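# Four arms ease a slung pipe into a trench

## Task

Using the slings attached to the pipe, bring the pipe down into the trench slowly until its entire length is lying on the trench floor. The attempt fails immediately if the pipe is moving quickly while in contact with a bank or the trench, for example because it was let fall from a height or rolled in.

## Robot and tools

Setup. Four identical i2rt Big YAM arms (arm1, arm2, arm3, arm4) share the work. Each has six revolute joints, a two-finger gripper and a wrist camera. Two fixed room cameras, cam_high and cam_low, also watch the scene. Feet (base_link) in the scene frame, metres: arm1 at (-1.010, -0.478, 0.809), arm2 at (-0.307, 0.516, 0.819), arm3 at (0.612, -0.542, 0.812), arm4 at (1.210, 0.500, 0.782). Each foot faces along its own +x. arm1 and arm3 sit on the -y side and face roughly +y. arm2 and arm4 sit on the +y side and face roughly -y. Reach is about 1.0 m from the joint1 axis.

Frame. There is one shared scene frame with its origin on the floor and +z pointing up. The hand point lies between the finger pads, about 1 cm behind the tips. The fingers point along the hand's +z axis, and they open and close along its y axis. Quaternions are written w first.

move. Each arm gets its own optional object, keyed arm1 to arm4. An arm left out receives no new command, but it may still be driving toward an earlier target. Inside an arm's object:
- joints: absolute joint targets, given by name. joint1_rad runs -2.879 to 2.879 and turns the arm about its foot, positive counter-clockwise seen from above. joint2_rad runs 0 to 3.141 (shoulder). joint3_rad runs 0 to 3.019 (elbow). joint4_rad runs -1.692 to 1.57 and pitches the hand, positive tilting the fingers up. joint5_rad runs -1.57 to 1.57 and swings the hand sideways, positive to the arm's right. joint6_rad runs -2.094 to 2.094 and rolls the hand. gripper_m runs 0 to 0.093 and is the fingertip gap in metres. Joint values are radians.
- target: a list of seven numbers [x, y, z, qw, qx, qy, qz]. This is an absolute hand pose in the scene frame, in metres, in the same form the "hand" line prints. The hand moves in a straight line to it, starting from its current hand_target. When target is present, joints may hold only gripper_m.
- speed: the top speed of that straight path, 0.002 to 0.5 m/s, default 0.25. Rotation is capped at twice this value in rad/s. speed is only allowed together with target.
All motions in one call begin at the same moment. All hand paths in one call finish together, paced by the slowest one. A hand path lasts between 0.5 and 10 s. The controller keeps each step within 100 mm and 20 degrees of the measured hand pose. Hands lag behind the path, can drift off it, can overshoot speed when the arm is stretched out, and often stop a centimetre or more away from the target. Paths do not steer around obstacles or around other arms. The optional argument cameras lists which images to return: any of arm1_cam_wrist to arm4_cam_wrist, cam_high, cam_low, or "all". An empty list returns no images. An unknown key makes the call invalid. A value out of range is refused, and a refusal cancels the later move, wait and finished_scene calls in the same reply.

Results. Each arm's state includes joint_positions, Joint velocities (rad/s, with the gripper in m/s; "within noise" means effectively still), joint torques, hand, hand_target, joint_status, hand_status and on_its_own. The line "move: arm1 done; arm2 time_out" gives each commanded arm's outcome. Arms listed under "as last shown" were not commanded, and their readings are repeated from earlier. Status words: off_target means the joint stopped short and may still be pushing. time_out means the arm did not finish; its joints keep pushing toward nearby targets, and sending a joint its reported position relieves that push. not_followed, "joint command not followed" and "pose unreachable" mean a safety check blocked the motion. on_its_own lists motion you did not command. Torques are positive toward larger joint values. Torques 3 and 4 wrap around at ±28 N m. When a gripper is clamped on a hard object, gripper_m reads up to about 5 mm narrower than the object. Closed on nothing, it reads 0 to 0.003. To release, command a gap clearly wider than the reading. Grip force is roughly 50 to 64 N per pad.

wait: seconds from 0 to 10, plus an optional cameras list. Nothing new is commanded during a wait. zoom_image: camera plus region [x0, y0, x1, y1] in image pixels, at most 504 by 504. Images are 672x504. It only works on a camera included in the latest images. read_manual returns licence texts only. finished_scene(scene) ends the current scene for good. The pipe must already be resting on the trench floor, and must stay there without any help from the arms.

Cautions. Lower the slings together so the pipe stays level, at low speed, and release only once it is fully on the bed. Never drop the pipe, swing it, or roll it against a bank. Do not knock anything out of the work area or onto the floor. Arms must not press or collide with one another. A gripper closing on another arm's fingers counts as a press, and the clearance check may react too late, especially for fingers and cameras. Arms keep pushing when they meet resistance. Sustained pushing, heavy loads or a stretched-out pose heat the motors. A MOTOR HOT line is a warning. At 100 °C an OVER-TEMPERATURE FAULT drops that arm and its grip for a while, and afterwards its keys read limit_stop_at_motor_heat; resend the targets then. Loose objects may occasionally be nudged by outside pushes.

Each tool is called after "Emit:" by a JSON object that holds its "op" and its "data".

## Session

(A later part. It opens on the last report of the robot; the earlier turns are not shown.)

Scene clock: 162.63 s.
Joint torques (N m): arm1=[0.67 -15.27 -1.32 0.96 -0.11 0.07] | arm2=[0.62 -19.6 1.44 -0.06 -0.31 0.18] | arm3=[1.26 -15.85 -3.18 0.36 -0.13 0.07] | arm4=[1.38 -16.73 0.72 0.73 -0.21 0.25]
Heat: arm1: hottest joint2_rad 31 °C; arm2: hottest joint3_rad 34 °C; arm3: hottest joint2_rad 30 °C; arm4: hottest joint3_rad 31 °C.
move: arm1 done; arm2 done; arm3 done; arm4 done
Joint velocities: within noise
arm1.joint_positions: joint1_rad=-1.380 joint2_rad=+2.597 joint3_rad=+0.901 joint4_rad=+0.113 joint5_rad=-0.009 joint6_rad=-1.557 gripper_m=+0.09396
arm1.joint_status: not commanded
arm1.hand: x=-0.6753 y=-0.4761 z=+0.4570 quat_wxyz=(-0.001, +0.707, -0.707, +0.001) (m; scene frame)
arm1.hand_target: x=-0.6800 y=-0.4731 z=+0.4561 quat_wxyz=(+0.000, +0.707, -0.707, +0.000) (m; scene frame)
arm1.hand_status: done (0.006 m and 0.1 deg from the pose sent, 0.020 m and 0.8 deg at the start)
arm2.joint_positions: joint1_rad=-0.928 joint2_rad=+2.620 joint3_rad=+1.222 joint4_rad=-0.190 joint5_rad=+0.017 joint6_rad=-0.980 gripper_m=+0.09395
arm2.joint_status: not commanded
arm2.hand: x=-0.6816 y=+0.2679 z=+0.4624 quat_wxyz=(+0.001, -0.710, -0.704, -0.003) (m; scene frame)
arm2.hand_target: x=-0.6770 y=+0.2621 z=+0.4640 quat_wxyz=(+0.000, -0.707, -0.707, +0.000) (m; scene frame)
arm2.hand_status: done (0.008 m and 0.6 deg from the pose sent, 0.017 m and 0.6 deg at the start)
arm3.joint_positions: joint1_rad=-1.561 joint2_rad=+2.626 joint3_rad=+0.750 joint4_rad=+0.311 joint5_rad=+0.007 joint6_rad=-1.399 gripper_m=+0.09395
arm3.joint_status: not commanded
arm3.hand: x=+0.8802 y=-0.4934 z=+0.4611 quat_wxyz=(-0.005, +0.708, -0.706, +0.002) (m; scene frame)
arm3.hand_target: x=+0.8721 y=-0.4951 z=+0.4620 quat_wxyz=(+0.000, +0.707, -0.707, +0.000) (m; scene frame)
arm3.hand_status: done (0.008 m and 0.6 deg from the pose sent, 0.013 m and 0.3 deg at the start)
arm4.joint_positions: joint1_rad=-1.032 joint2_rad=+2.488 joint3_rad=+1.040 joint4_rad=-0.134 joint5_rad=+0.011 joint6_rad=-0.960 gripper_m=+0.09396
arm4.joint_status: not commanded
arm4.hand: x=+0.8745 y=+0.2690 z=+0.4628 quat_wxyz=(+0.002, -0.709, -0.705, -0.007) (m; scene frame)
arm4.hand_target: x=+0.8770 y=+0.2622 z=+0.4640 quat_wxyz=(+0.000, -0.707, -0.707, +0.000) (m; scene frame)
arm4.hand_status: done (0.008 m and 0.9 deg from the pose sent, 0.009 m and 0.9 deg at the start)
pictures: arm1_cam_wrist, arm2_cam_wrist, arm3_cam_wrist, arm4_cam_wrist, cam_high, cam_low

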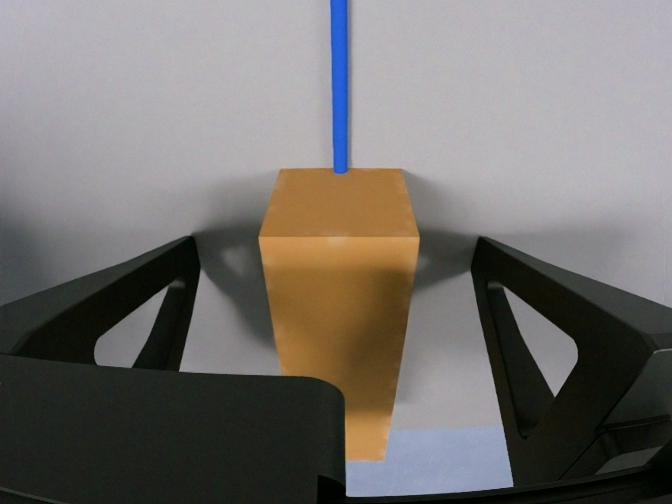

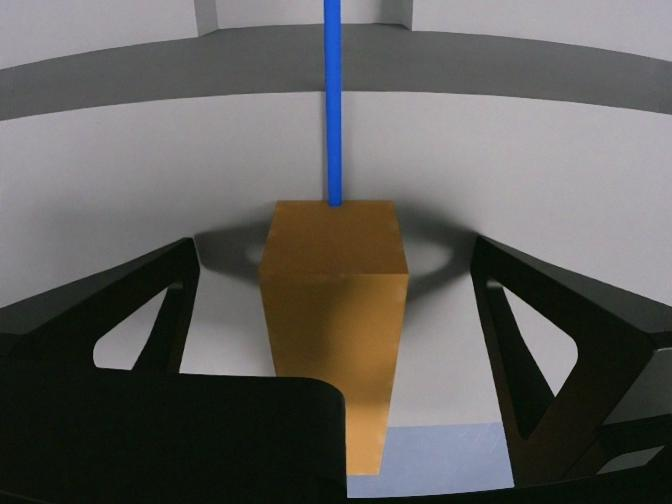

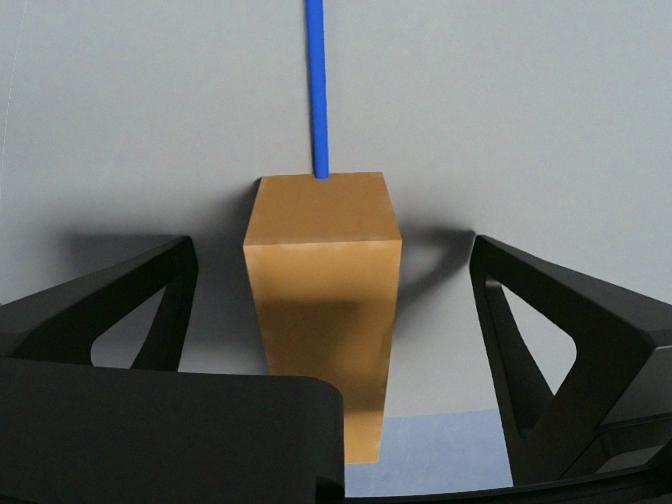

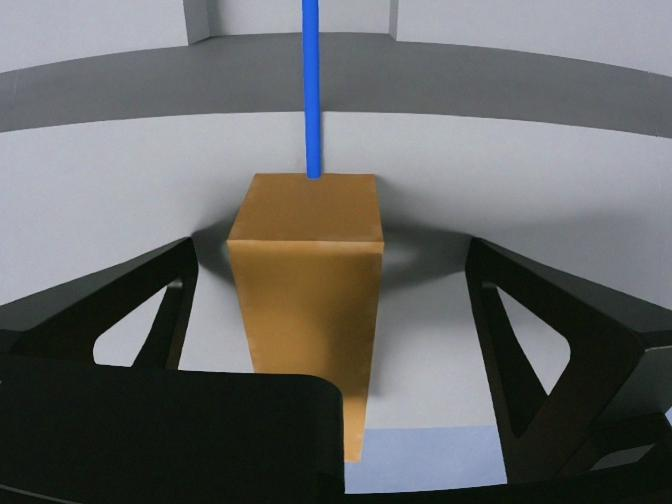

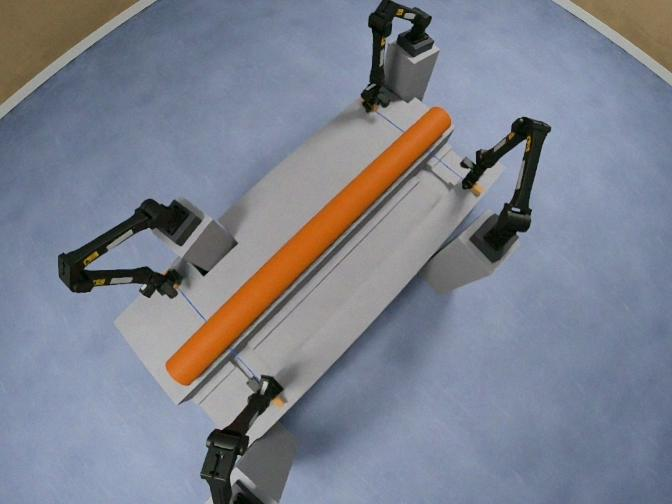

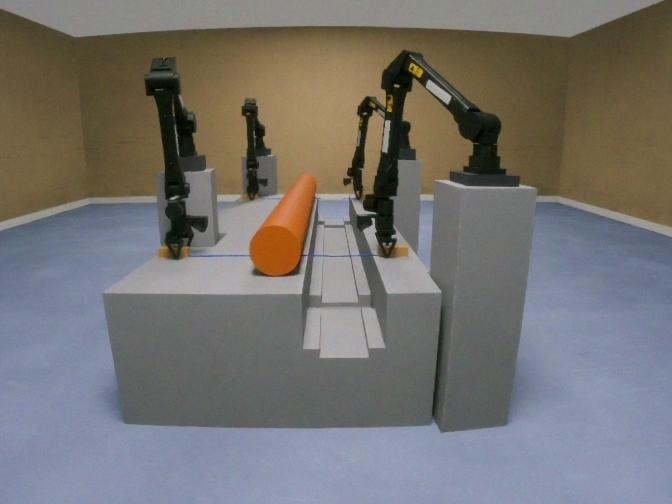

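Emit:
{"op": "move", "data": {"arm2": {"target": [-0.679, 0.272, 0.464, 0, 0.7071, 0.7071, 0], "speed": 0.1}, "arm4": {"target": [0.883, 0.263, 0.464, 0, 0.7071, 0.7071, 0], "speed": 0.1}, "cameras": ["arm2_cam_wrist", "arm4_cam_wrist"]}}

Emit:
{"op": "move", "data": {"arm1": {"joints": {"gripper_m": 0.02}}, "arm2": {"joints": {"gripper_m": 0.02}}, "arm3": {"joints": {"gripper_m": 0.02}}, "arm4": {"joints": {"gripper_m": 0.02}}}}

Scene clock: 173.63 s.
Joint torques (N m): arm1=[0.97 -15.21 -1.4 0.99 -0.12 0.08] | arm2=[-1.08 -19.55 1.2 -0.08 -0.26 0.03] | arm3=[1.38 -15.85 -3.15 0.34 -0.13 0.06] | arm4=[1.44 -16.79 0.27 0.47 -0.21 0.26]
Heat: arm1: hottest joint2_rad 31 °C; arm2: hottest joint3_rad 33 °C; arm3: hottest joint2_rad 31 °C; arm4: hottest joint3_rad 31 °C.
move: arm2 done; arm4 done
Joint velocities: within noise
arm1, arm3: as last shown
arm2.joint_positions: joint1_rad=-0.928 joint2_rad=+2.619 joint3_rad=+1.212 joint4_rad=-0.180 joint5_rad=+0.016 joint6_rad=-0.987 gripper_m=+0.09395
arm2.joint_status: not commanded
arm2.hand: x=-0.6792 y=+0.2693 z=+0.4624 quat_wxyz=(+0.001, -0.708, -0.706, -0.002) (m; scene frame)
arm2.hand_target: x=-0.6791 y=+0.2720 z=+0.4640 quat_wxyz=(+0.000, -0.707, -0.707, +0.000) (m; scene frame)
arm2.hand_status: done (0.003 m and 0.3 deg from the pose sent, 0.005 m and 0.6 deg at the start)
arm4.joint_positions: joint1_rad=-1.026 joint2_rad=+2.488 joint3_rad=+1.030 joint4_rad=-0.113 joint5_rad=+0.011 joint6_rad=-0.954 gripper_m=+0.09396
arm4.joint_status: not commanded
arm4.hand: x=+0.8768 y=+0.2679 z=+0.4624 quat_wxyz=(+0.003, -0.709, -0.705, -0.002) (m; scene frame)
arm4.hand_target: x=+0.8831 y=+0.2632 z=+0.4639 quat_wxyz=(+0.000, -0.707, -0.707, +0.000) (m; scene frame)
arm4.hand_status: done (0.008 m and 0.5 deg from the pose sent, 0.010 m and 0.9 deg at the start)
pictures: arm2_cam_wrist, arm4_cam_wrist

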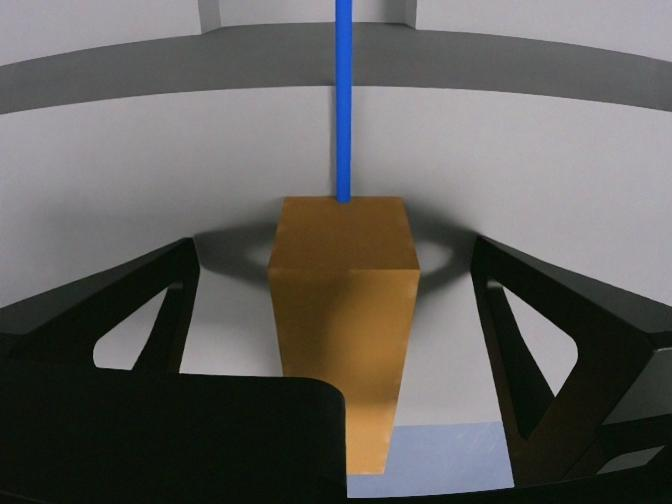

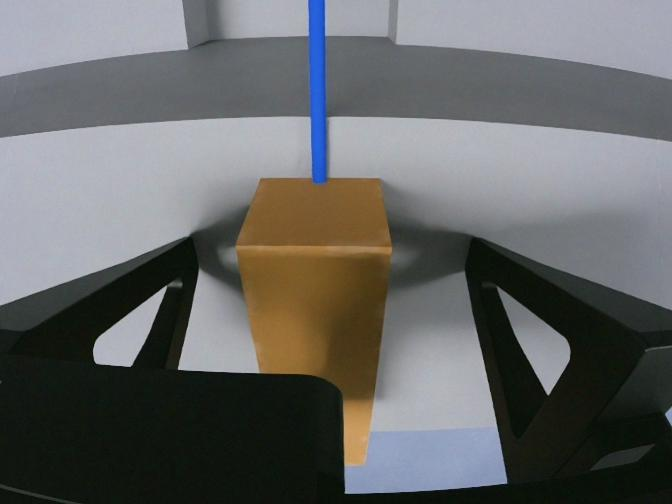

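Scene clock: 174.30 s.
Joint torques (N m): arm1=[0.62 -15.03 -1.59 0.73 -0.11 0.1] | arm2=[-1.03 -19.55 1.37 -0.12 -0.18 0.08] | arm3=[1.26 -15.85 -3.14 0.36 -0.13 0.06] | arm4=[1.03 -16.79 0.31 0.47 -0.06 0.26]
Heat: arm1: hottest joint2_rad 31 °C; arm2: hottest joint2_rad 32 °C; arm3: hottest joint2_rad 31 °C; arm4: hottest joint3_rad 31 °C.
move: arm1 off_target; arm2 off_target; arm3 off_target; arm4 off_target
Joint velocities: within noise
arm1.joint_positions: joint1_rad=-1.380 joint2_rad=+2.597 joint3_rad=+0.901 joint4_rad=+0.114 joint5_rad=-0.009 joint6_rad=-1.556 gripper_m=+0.03399
arm1.joint_status: gripper_m off_target (ended at +0.03402, target +0.02000)
arm1.hand: x=-0.6752 y=-0.4760 z=+0.4570 quat_wxyz=(-0.001, +0.707, -0.707, +0.001) (m; scene frame)
arm1.hand_target: x=-0.6800 y=-0.4731 z=+0.4561 quat_wxyz=(+0.000, +0.707, -0.707, +0.000) (m; scene frame)
arm1.hand_status: not commanded
arm2.joint_positions: joint1_rad=-0.928 joint2_rad=+2.618 joint3_rad=+1.211 joint4_rad=-0.179 joint5_rad=+0.014 joint6_rad=-0.989 gripper_m=+0.03446
arm2.joint_status: gripper_m off_target (ended at +0.03449, target +0.02000)
arm2.hand: x=-0.6783 y=+0.2695 z=+0.4624 quat_wxyz=(+0.000, -0.707, -0.707, -0.002) (m; scene frame)
arm2.hand_target: x=-0.6791 y=+0.2719 z=+0.4640 quat_wxyz=(+0.000, -0.707, -0.707, +0.000) (m; scene frame)
arm2.hand_status: not commanded
arm3.joint_positions: joint1_rad=-1.561 joint2_rad=+2.626 joint3_rad=+0.749 joint4_rad=+0.311 joint5_rad=+0.007 joint6_rad=-1.399 gripper_m=+0.03467
arm3.joint_status: gripper_m off_target (ended at +0.03470, target +0.02000)
arm3.hand: x=+0.8798 y=-0.4935 z=+0.4612 quat_wxyz=(-0.004, +0.708, -0.706, +0.002) (m; scene frame)
arm3.hand_target: x=+0.8720 y=-0.4951 z=+0.4620 quat_wxyz=(+0.000, +0.707, -0.707, +0.000) (m; scene frame)
arm3.hand_status: not commanded
arm4.joint_positions: joint1_rad=-1.022 joint2_rad=+2.488 joint3_rad=+1.029 joint4_rad=-0.112 joint5_rad=+0.006 joint6_rad=-0.954 gripper_m=+0.03464
arm4.joint_status: gripper_m off_target (ended at +0.03467, target +0.02000)
arm4.hand: x=+0.8784 y=+0.2658 z=+0.4624 quat_wxyz=(+0.001, -0.708, -0.707, -0.001) (m; scene frame)
arm4.hand_target: x=+0.8829 y=+0.2632 z=+0.4639 quat_wxyz=(+0.000, -0.707, -0.707, +0.000) (m; scene frame)
arm4.hand_status: not commanded
pictures: arm1_cam_wrist, arm2_cam_wrist, arm3_cam_wrist, arm4_cam_wrist, cam_high, cam_low

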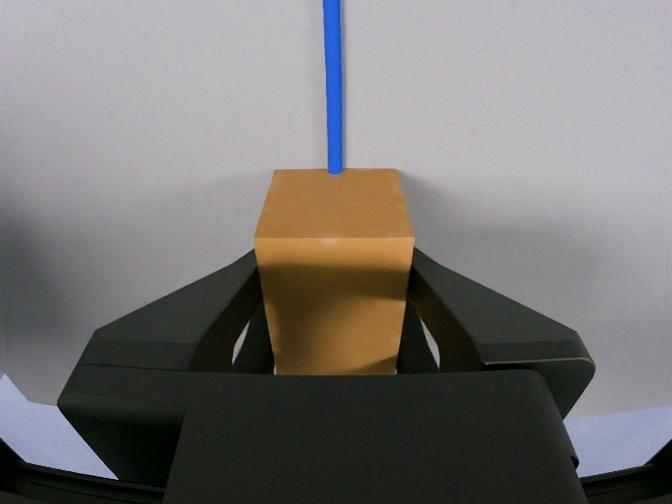

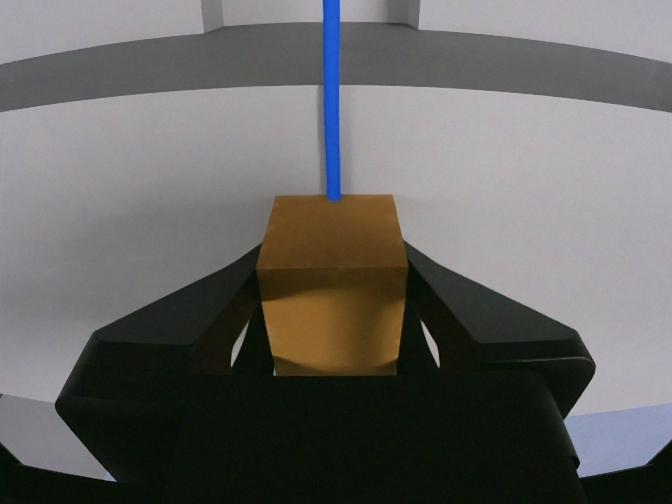

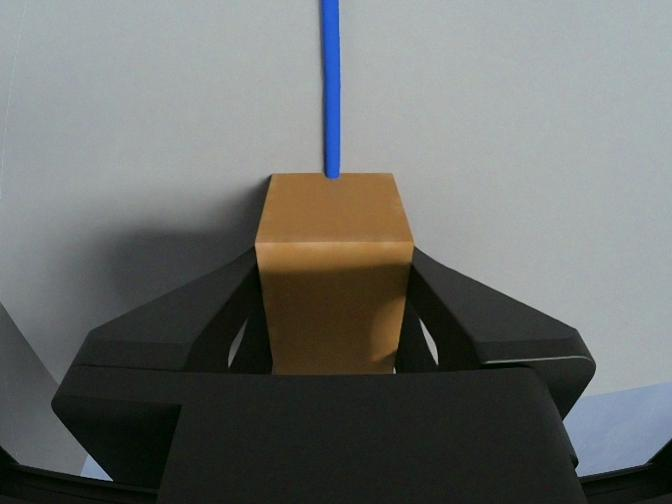

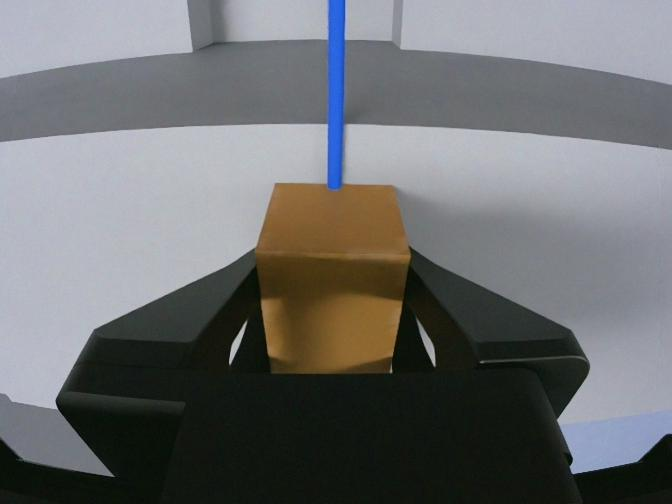

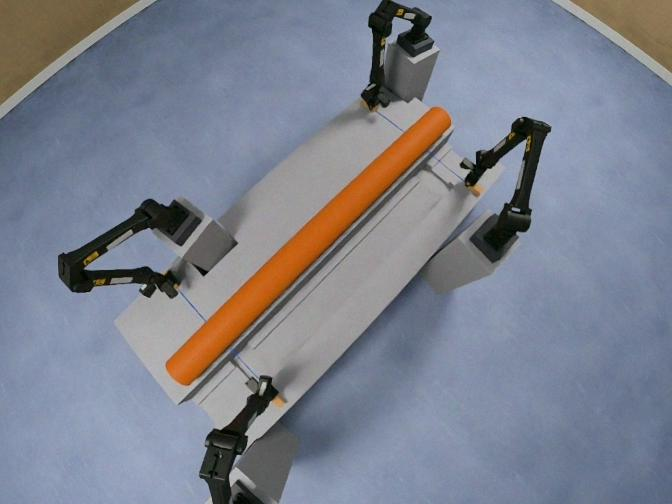

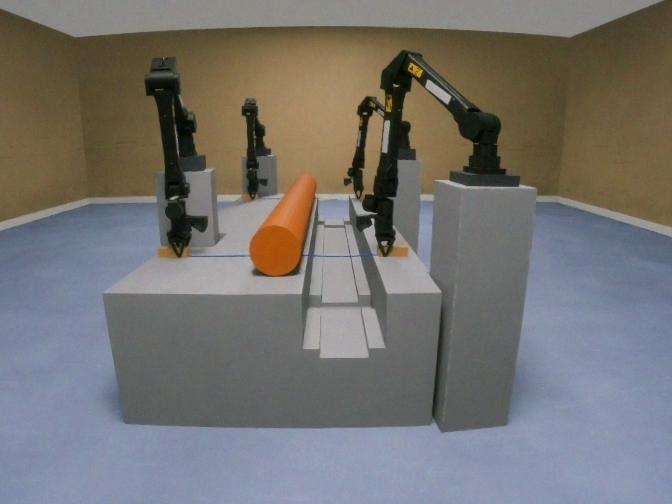

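Emit:
{"op": "move", "data": {"arm1": {"target": [-0.678, -0.365, 0.69, 0, 0.7071, -0.7071, 0], "speed": 0.12}, "arm2": {"target": [-0.679, 0.155, 0.69, 0, 0.7071, 0.7071, 0], "speed": 0.12}, "arm3": {"target": [0.880, -0.373, 0.69, 0, 0.7071, -0.7071, 0], "speed": 0.12}, "arm4": {"target": [0.880, 0.147, 0.69, 0, 0.7071, 0.7071, 0], "speed": 0.12}}}

Scene clock: 210.33 s.
Joint torques (N m): arm1=[-0.26 -14.15 3.7 0.1 -0.01 0.08] | arm2=[0.32 -20.13 9.25 -0.96 -0.14 0.21] | arm3=[1.61 -14.27 3.93 -0.36 -0.23 0.11] | arm4=[0.91 -18.14 7.43 -0.29 -0.02 0.3]
Heat: arm1: hottest joint2_rad 32 °C; arm2: hottest joint2_rad 35 °C; arm3: hottest joint2_rad 32 °C; arm4: hottest joint3_rad 30 °C.
move: arm1 done; arm2 off_target; arm3 off_target; arm4 off_target
Joint velocities: within noise
arm1.joint_positions: joint1_rad=-1.066 joint2_rad=+1.881 joint3_rad=+0.710 joint4_rad=-0.413 joint5_rad=-0.015 joint6_rad=-1.252 gripper_m=+0.03399
arm1.joint_status: not commanded
arm1.hand: x=-0.6799 y=-0.3659 z=+0.6851 quat_wxyz=(+0.001, +0.710, -0.705, -0.001) (m; scene frame)
arm1.hand_target: x=-0.6780 y=-0.3650 z=+0.6900 quat_wxyz=(+0.000, +0.707, -0.707, +0.000) (m; scene frame)
arm1.hand_status: done (0.005 m and 0.5 deg from the pose sent, 0.258 m and 0.1 deg at the start)
arm2.joint_positions: joint1_rad=-0.749 joint2_rad=+2.156 joint3_rad=+1.204 joint4_rad=-0.663 joint5_rad=+0.011 joint6_rad=-0.806 gripper_m=+0.03446
arm2.joint_status: not commanded
arm2.hand: x=-0.6696 y=+0.1718 z=+0.6776 quat_wxyz=(+0.000, -0.708, -0.706, -0.016) (m; scene frame)
arm2.hand_target: x=-0.6785 y=+0.1553 z=+0.6903 quat_wxyz=(+0.000, -0.707, -0.707, +0.000) (m; scene frame)
arm2.hand_status: off_target (0.023 m and 1.8 deg from the pose sent, 0.255 m and 0.3 deg at the start)
arm3.joint_positions: joint1_rad=-1.176 joint2_rad=+1.838 joint3_rad=+0.599 joint4_rad=-0.357 joint5_rad=+0.007 joint6_rad=-1.012 gripper_m=+0.03467
arm3.joint_status: not commanded
arm3.hand: x=+0.8722 y=-0.3803 z=+0.6852 quat_wxyz=(+0.008, +0.708, -0.706, -0.002) (m; scene frame)
arm3.hand_target: x=+0.8799 y=-0.3731 z=+0.6900 quat_wxyz=(+0.000, +0.707, -0.707, +0.000) (m; scene frame)
arm3.hand_status: off_target (0.012 m and 1.0 deg from the pose sent, 0.259 m and 0.6 deg at the start)
arm4.joint_positions: joint1_rad=-0.824 joint2_rad=+2.011 joint3_rad=+1.075 joint4_rad=-0.679 joint5_rad=+0.005 joint6_rad=-0.764 gripper_m=+0.03464
arm4.joint_status: not commanded
arm4.hand: x=+0.8928 y=+0.1660 z=+0.6723 quat_wxyz=(+0.001, -0.705, -0.709, -0.023) (m; scene frame)
arm4.hand_target: x=+0.8805 y=+0.1475 z=+0.6903 quat_wxyz=(+0.000, -0.707, -0.707, +0.000) (m; scene frame)
arm4.hand_status: off_target (0.029 m and 2.6 deg from the pose sent, 0.257 m and 0.2 deg at the start)
pictures: arm1_cam_wrist, arm2_cam_wrist, arm3_cam_wrist, arm4_cam_wrist, cam_high, cam_low

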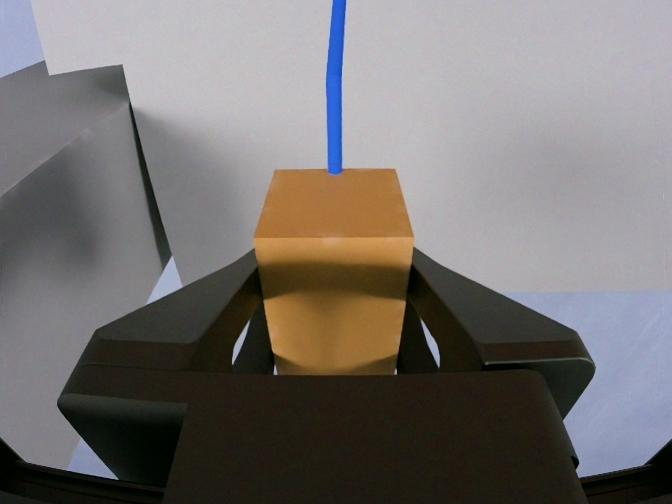

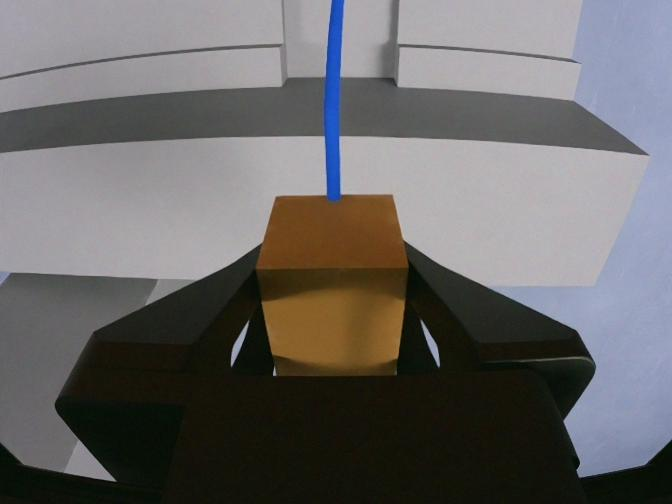

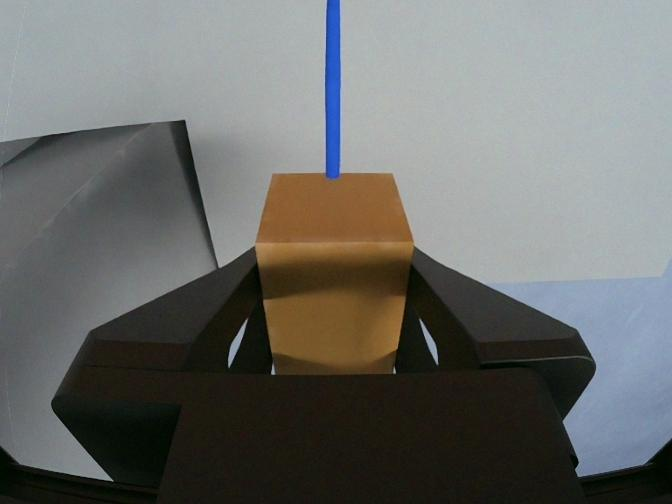

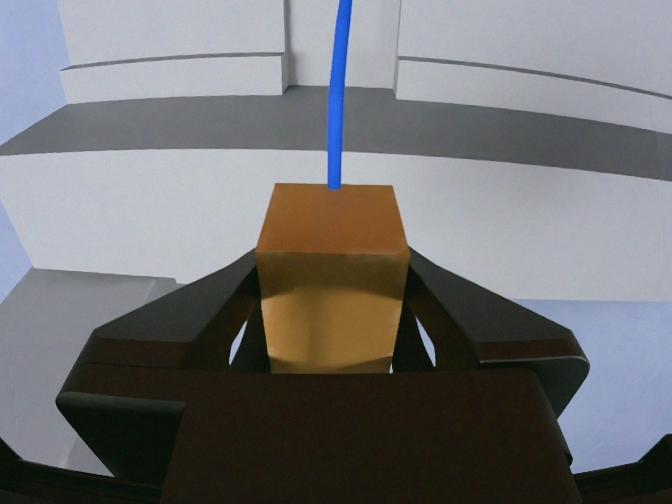

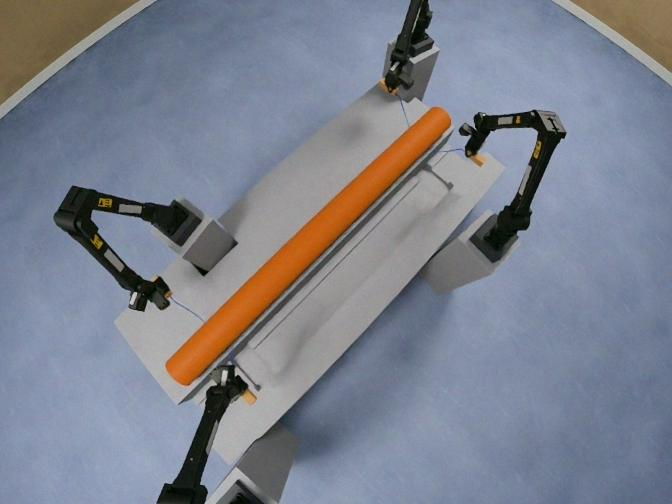

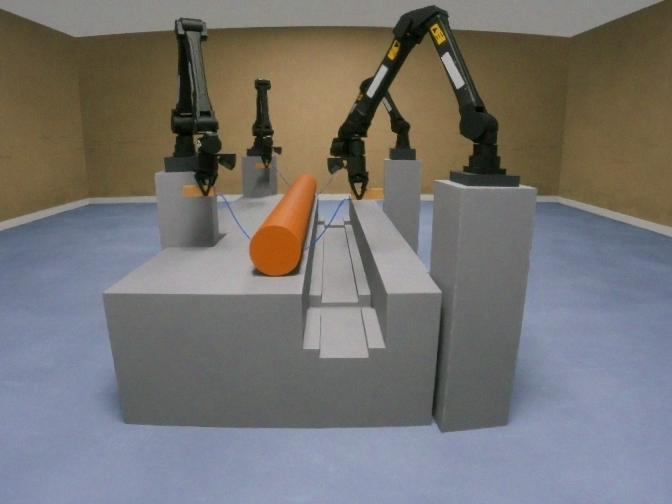

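Emit:
{"op": "move", "data": {"arm1": {"target": [-0.676, -0.325, 0.765, 0, 0.7071, -0.7071, 0], "speed": 0.08}, "arm2": {"target": [-0.687, 0.098, 0.773, 0, 0.7071, 0.7071, 0], "speed": 0.08}, "arm3": {"target": [0.888, -0.326, 0.765, 0, 0.7071, -0.7071, 0], "speed": 0.08}, "arm4": {"target": [0.868, 0.089, 0.778, 0, 0.7071, 0.7071, 0], "speed": 0.08}}}

Scene clock: 216.20 s.
Joint torques (N m): arm1=[-1.61 -18.49 7.05 -1.31 0.35 -0.07] | arm2=[-1.2 -25.58 12.31 -2.39 0.1 0.1] | arm3=[0.15 -20.19 6.28 -1.54 0.07 0.03] | arm4=[-0.15 -23.71 10.76 -1.62 0.12 0.2]
Heat: arm1: hottest joint2_rad 32 °C; arm2: hottest joint2_rad 35 °C; arm3: hottest joint2_rad 31 °C; arm4: hottest joint3_rad 30 °C.
move: arm1 off_target; arm2 off_target; arm3 off_target; arm4 off_target
Joint velocities: within noise
arm1.joint_positions: joint1_rad=-0.950 joint2_rad=+1.760 joint3_rad=+0.745 joint4_rad=-0.624 joint5_rad=-0.024 joint6_rad=-1.140 gripper_m=+0.03398
arm1.joint_status: not commanded
arm1.hand: x=-0.6996 y=-0.3280 z=+0.7316 quat_wxyz=(+0.026, +0.711, -0.703, -0.015) (m; scene frame)
arm1.hand_target: x=-0.6768 y=-0.3252 z=+0.7632 quat_wxyz=(+0.000, +0.707, -0.707, +0.000) (m; scene frame)
arm1.hand_status: off_target (0.041 m and 3.5 deg from the pose sent, 0.090 m and 0.4 deg at the start)
arm2.joint_positions: joint1_rad=-0.666 joint2_rad=+2.138 joint3_rad=+1.357 joint4_rad=-0.866 joint5_rad=+0.005 joint6_rad=-0.733 gripper_m=+0.03446
arm2.joint_status: not commanded
arm2.hand: x=-0.6638 y=+0.1156 z=+0.7264 quat_wxyz=(-0.001, -0.705, -0.709, -0.031) (m; scene frame)
arm2.hand_target: x=-0.6857 y=+0.0994 z=+0.7724 quat_wxyz=(+0.000, -0.707, -0.707, +0.001) (m; scene frame)
arm2.hand_status: off_target (0.055 m and 3.6 deg from the pose sent, 0.122 m and 1.8 deg at the start)
arm3.joint_positions: joint1_rad=-1.056 joint2_rad=+1.732 joint3_rad=+0.700 joint4_rad=-0.613 joint5_rad=+0.000 joint6_rad=-0.903 gripper_m=+0.03467
arm3.joint_status: not commanded
arm3.hand: x=+0.8671 y=-0.3363 z=+0.7351 quat_wxyz=(+0.032, +0.711, -0.702, -0.007) (m; scene frame)
arm3.hand_target: x=+0.8873 y=-0.3264 z=+0.7634 quat_wxyz=(+0.000, +0.707, -0.707, +0.000) (m; scene frame)
arm3.hand_status: off_target (0.038 m and 3.8 deg from the pose sent, 0.098 m and 1.0 deg at the start)
arm4.joint_positions: joint1_rad=-0.750 joint2_rad=+1.998 joint3_rad=+1.250 joint4_rad=-0.911 joint5_rad=+0.003 joint6_rad=-0.696 gripper_m=+0.03464
arm4.joint_status: not commanded
arm4.hand: x=+0.8939 y=+0.1131 z=+0.7241 quat_wxyz=(+0.003, -0.702, -0.711, -0.044) (m; scene frame)
arm4.hand_target: x=+0.8699 y=+0.0914 z=+0.7773 quat_wxyz=(+0.000, -0.707, -0.707, +0.001) (m; scene frame)
arm4.hand_status: off_target (0.064 m and 5.1 deg from the pose sent, 0.133 m and 2.6 deg at the start)
pictures: arm1_cam_wrist, arm2_cam_wrist, arm3_cam_wrist, arm4_cam_wrist, cam_high, cam_low

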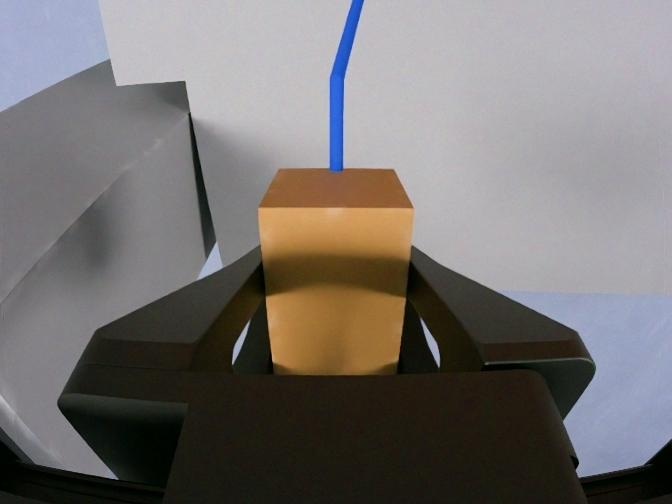

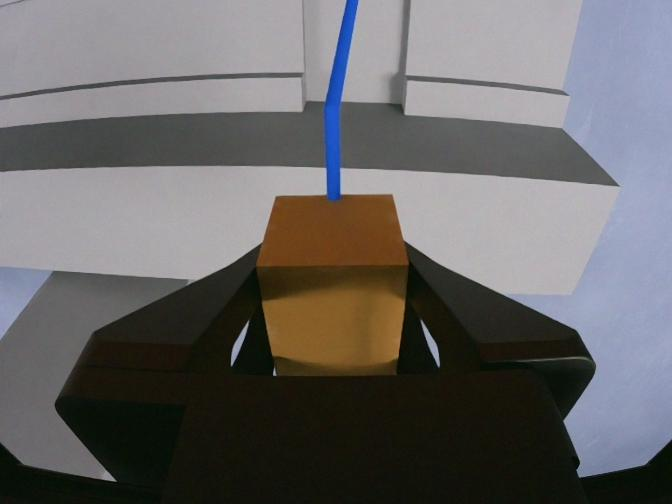

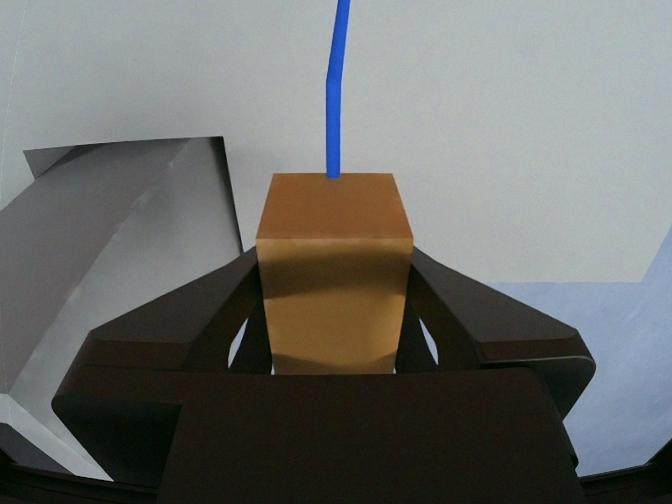

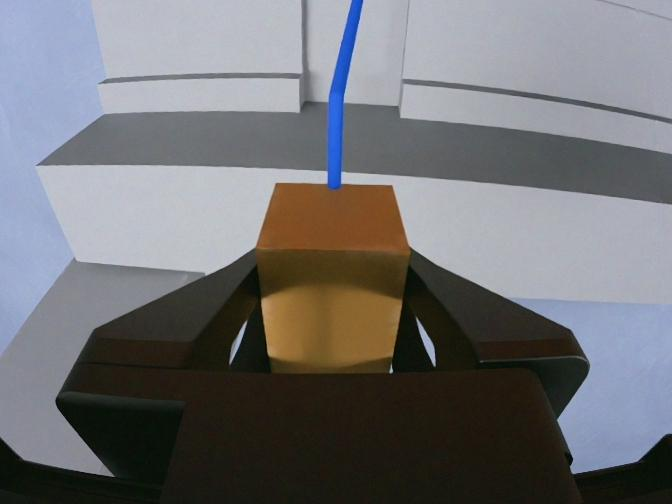

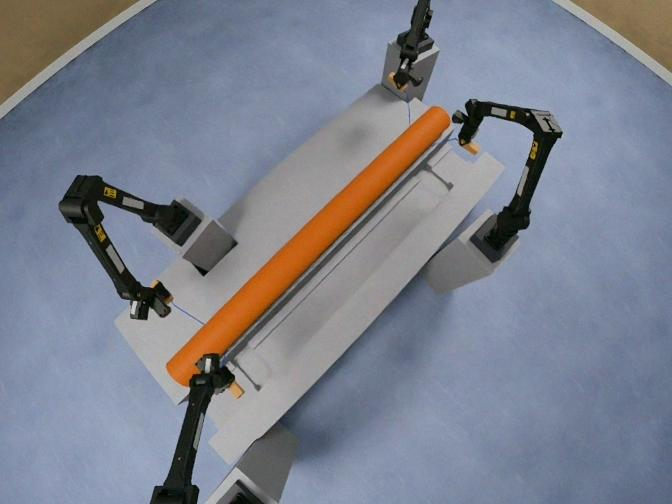

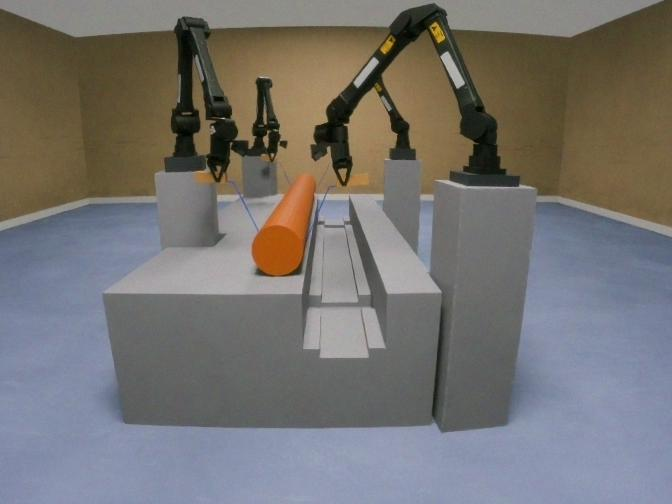

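Emit:
{"op": "move", "data": {"arm1": {"target": [-0.655, -0.320, 0.82, 0, 0.7071, -0.7071, 0], "speed": 0.08}, "arm2": {"target": [-0.700, 0.090, 0.835, 0, 0.7071, 0.7071, 0], "speed": 0.08}, "arm3": {"target": [0.900, -0.322, 0.82, 0, 0.7071, -0.7071, 0], "speed": 0.08}, "arm4": {"target": [0.856, 0.080, 0.838, 0, 0.7071, 0.7071, 0], "speed": 0.08}}}

Scene clock: 221.47 s.
Joint torques (N m): arm1=[-3.37 -18.02 9.83 -1.36 0.42 -0.2] | arm2=[-1.67 -30.92 13.71 -3.02 0.16 0.04] | arm3=[-0.5 -20.95 8.51 -1.89 0.23 -0.1] | arm4=[-0.73 -28.81 12.01 -2.44 0.22 0.12]
Heat: arm1: hottest joint2_rad 32 °C; arm2: hottest joint2_rad 37 °C; arm3: hottest joint2_rad 32 °C; arm4: hottest joint3_rad 31 °C.
move: arm1 off_target; arm2 off_target; arm3 off_target; arm4 off_target
Joint velocities: within noise
arm1.joint_positions: joint1_rad=-0.950 joint2_rad=+1.686 joint3_rad=+0.825 joint4_rad=-0.801 joint5_rad=-0.024 joint6_rad=-1.139 gripper_m=+0.03398
arm1.joint_status: not commanded
arm1.hand: x=-0.6870 y=-0.3212 z=+0.7762 quat_wxyz=(+0.037, +0.710, -0.703, -0.019) (m; scene frame)
arm1.hand_target: x=-0.6568 y=-0.3206 z=+0.8180 quat_wxyz=(+0.000, +0.707, -0.707, +0.001) (m; scene frame)
arm1.hand_status: off_target (0.054 m and 4.8 deg from the pose sent, 0.099 m and 3.5 deg at the start)
arm2.joint_positions: joint1_rad=-0.666 joint2_rad=+2.131 joint3_rad=+1.427 joint4_rad=-0.997 joint5_rad=+0.004 joint6_rad=-0.732 gripper_m=+0.03446
arm2.joint_status: not commanded
arm2.hand: x=-0.6668 y=+0.1125 z=+0.7509 quat_wxyz=(+0.000, -0.704, -0.708, -0.058) (m; scene frame)
arm2.hand_target: x=-0.6965 y=+0.0936 z=+0.8319 quat_wxyz=(+0.001, -0.707, -0.707, +0.001) (m; scene frame)
arm2.hand_status: off_target (0.093 m and 6.7 deg from the pose sent, 0.117 m and 3.6 deg at the start)
arm3.joint_positions: joint1_rad=-1.056 joint2_rad=+1.637 joint3_rad=+0.756 joint4_rad=-0.785 joint5_rad=-0.003 joint6_rad=-0.902 gripper_m=+0.03467
arm3.joint_status: not commanded
arm3.hand: x=+0.8720 y=-0.3320 z=+0.7791 quat_wxyz=(+0.043, +0.710, -0.702, -0.009) (m; scene frame)
arm3.hand_target: x=+0.8986 y=-0.3228 z=+0.8178 quat_wxyz=(+0.000, +0.707, -0.707, +0.001) (m; scene frame)
arm3.hand_status: off_target (0.051 m and 5.0 deg from the pose sent, 0.092 m and 3.8 deg at the start)
arm4.joint_positions: joint1_rad=-0.746 joint2_rad=+1.998 joint3_rad=+1.333 joint4_rad=-1.035 joint5_rad=+0.001 joint6_rad=-0.695 gripper_m=+0.03464
arm4.joint_status: not commanded
arm4.hand: x=+0.8887 y=+0.1040 z=+0.7493 quat_wxyz=(+0.004, -0.701, -0.711, -0.065) (m; scene frame)
arm4.hand_target: x=+0.8600 y=+0.0844 z=+0.8341 quat_wxyz=(+0.001, -0.707, -0.707, +0.001) (m; scene frame)
arm4.hand_status: off_target (0.098 m and 7.5 deg from the pose sent, 0.124 m and 5.1 deg at the start; pose on its path clipped on 4 of 42 steps)
pictures: arm1_cam_wrist, arm2_cam_wrist, arm3_cam_wrist, arm4_cam_wrist, cam_high, cam_low

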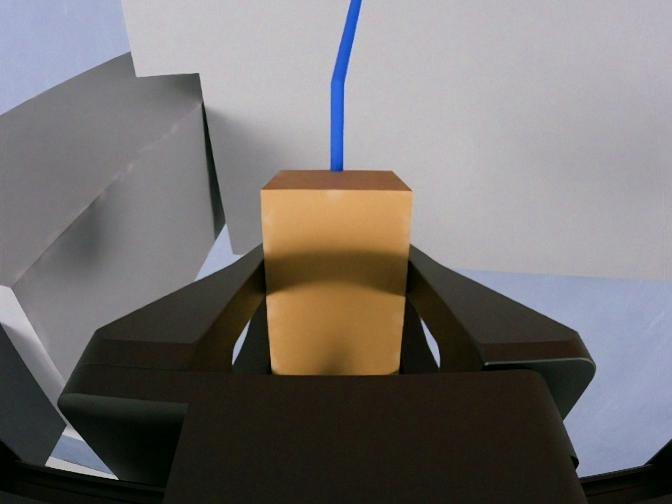

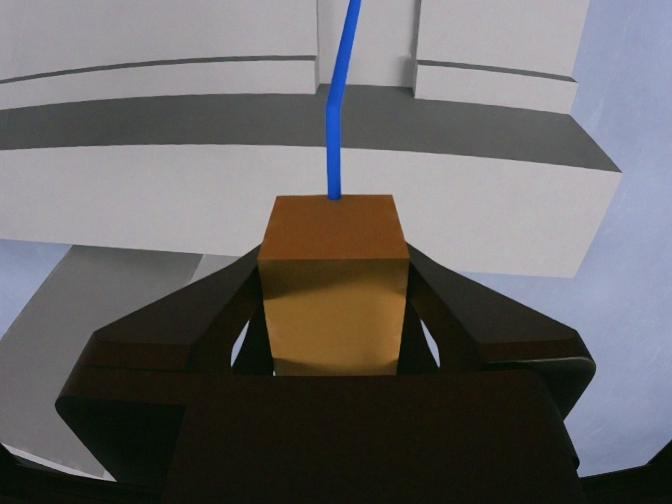

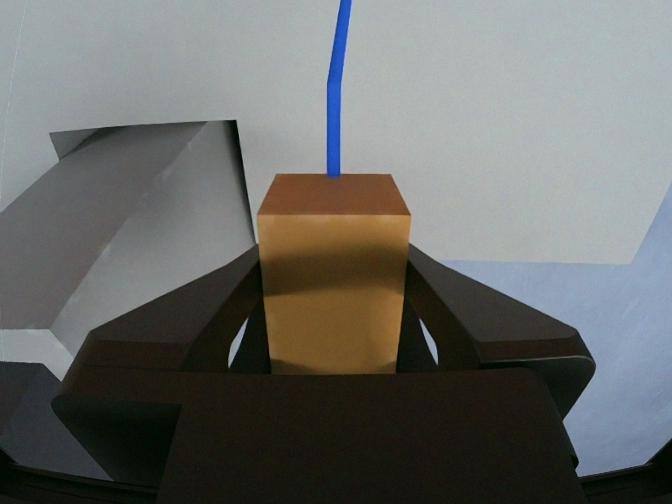

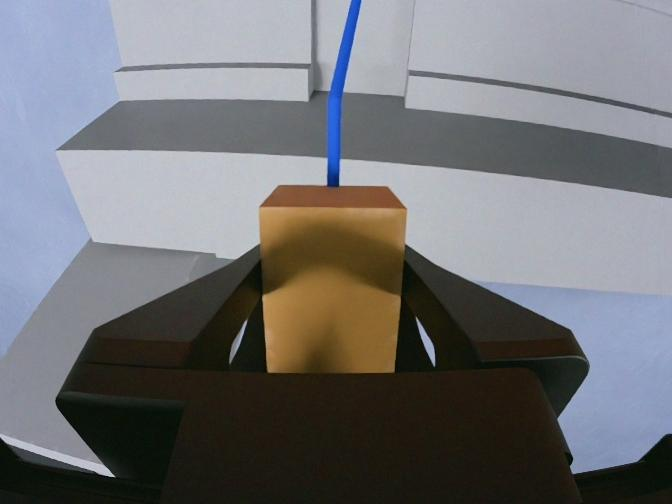

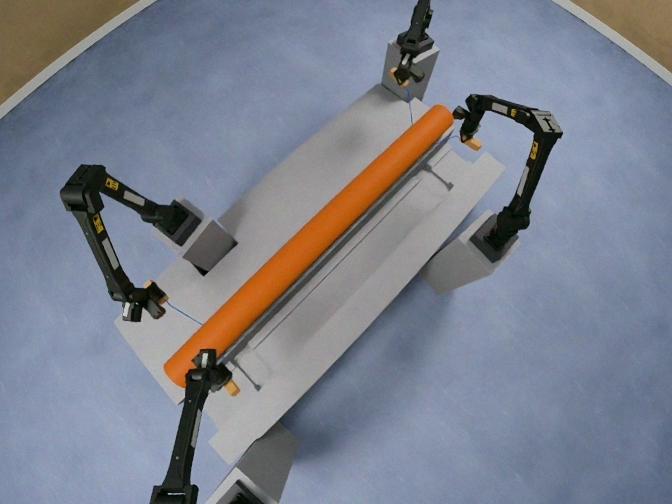

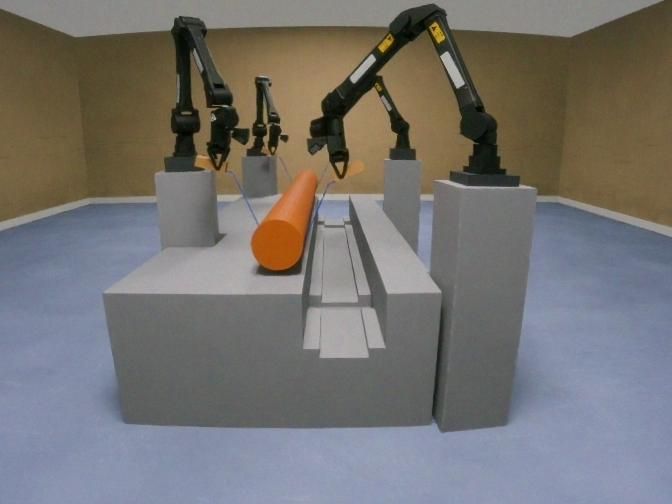

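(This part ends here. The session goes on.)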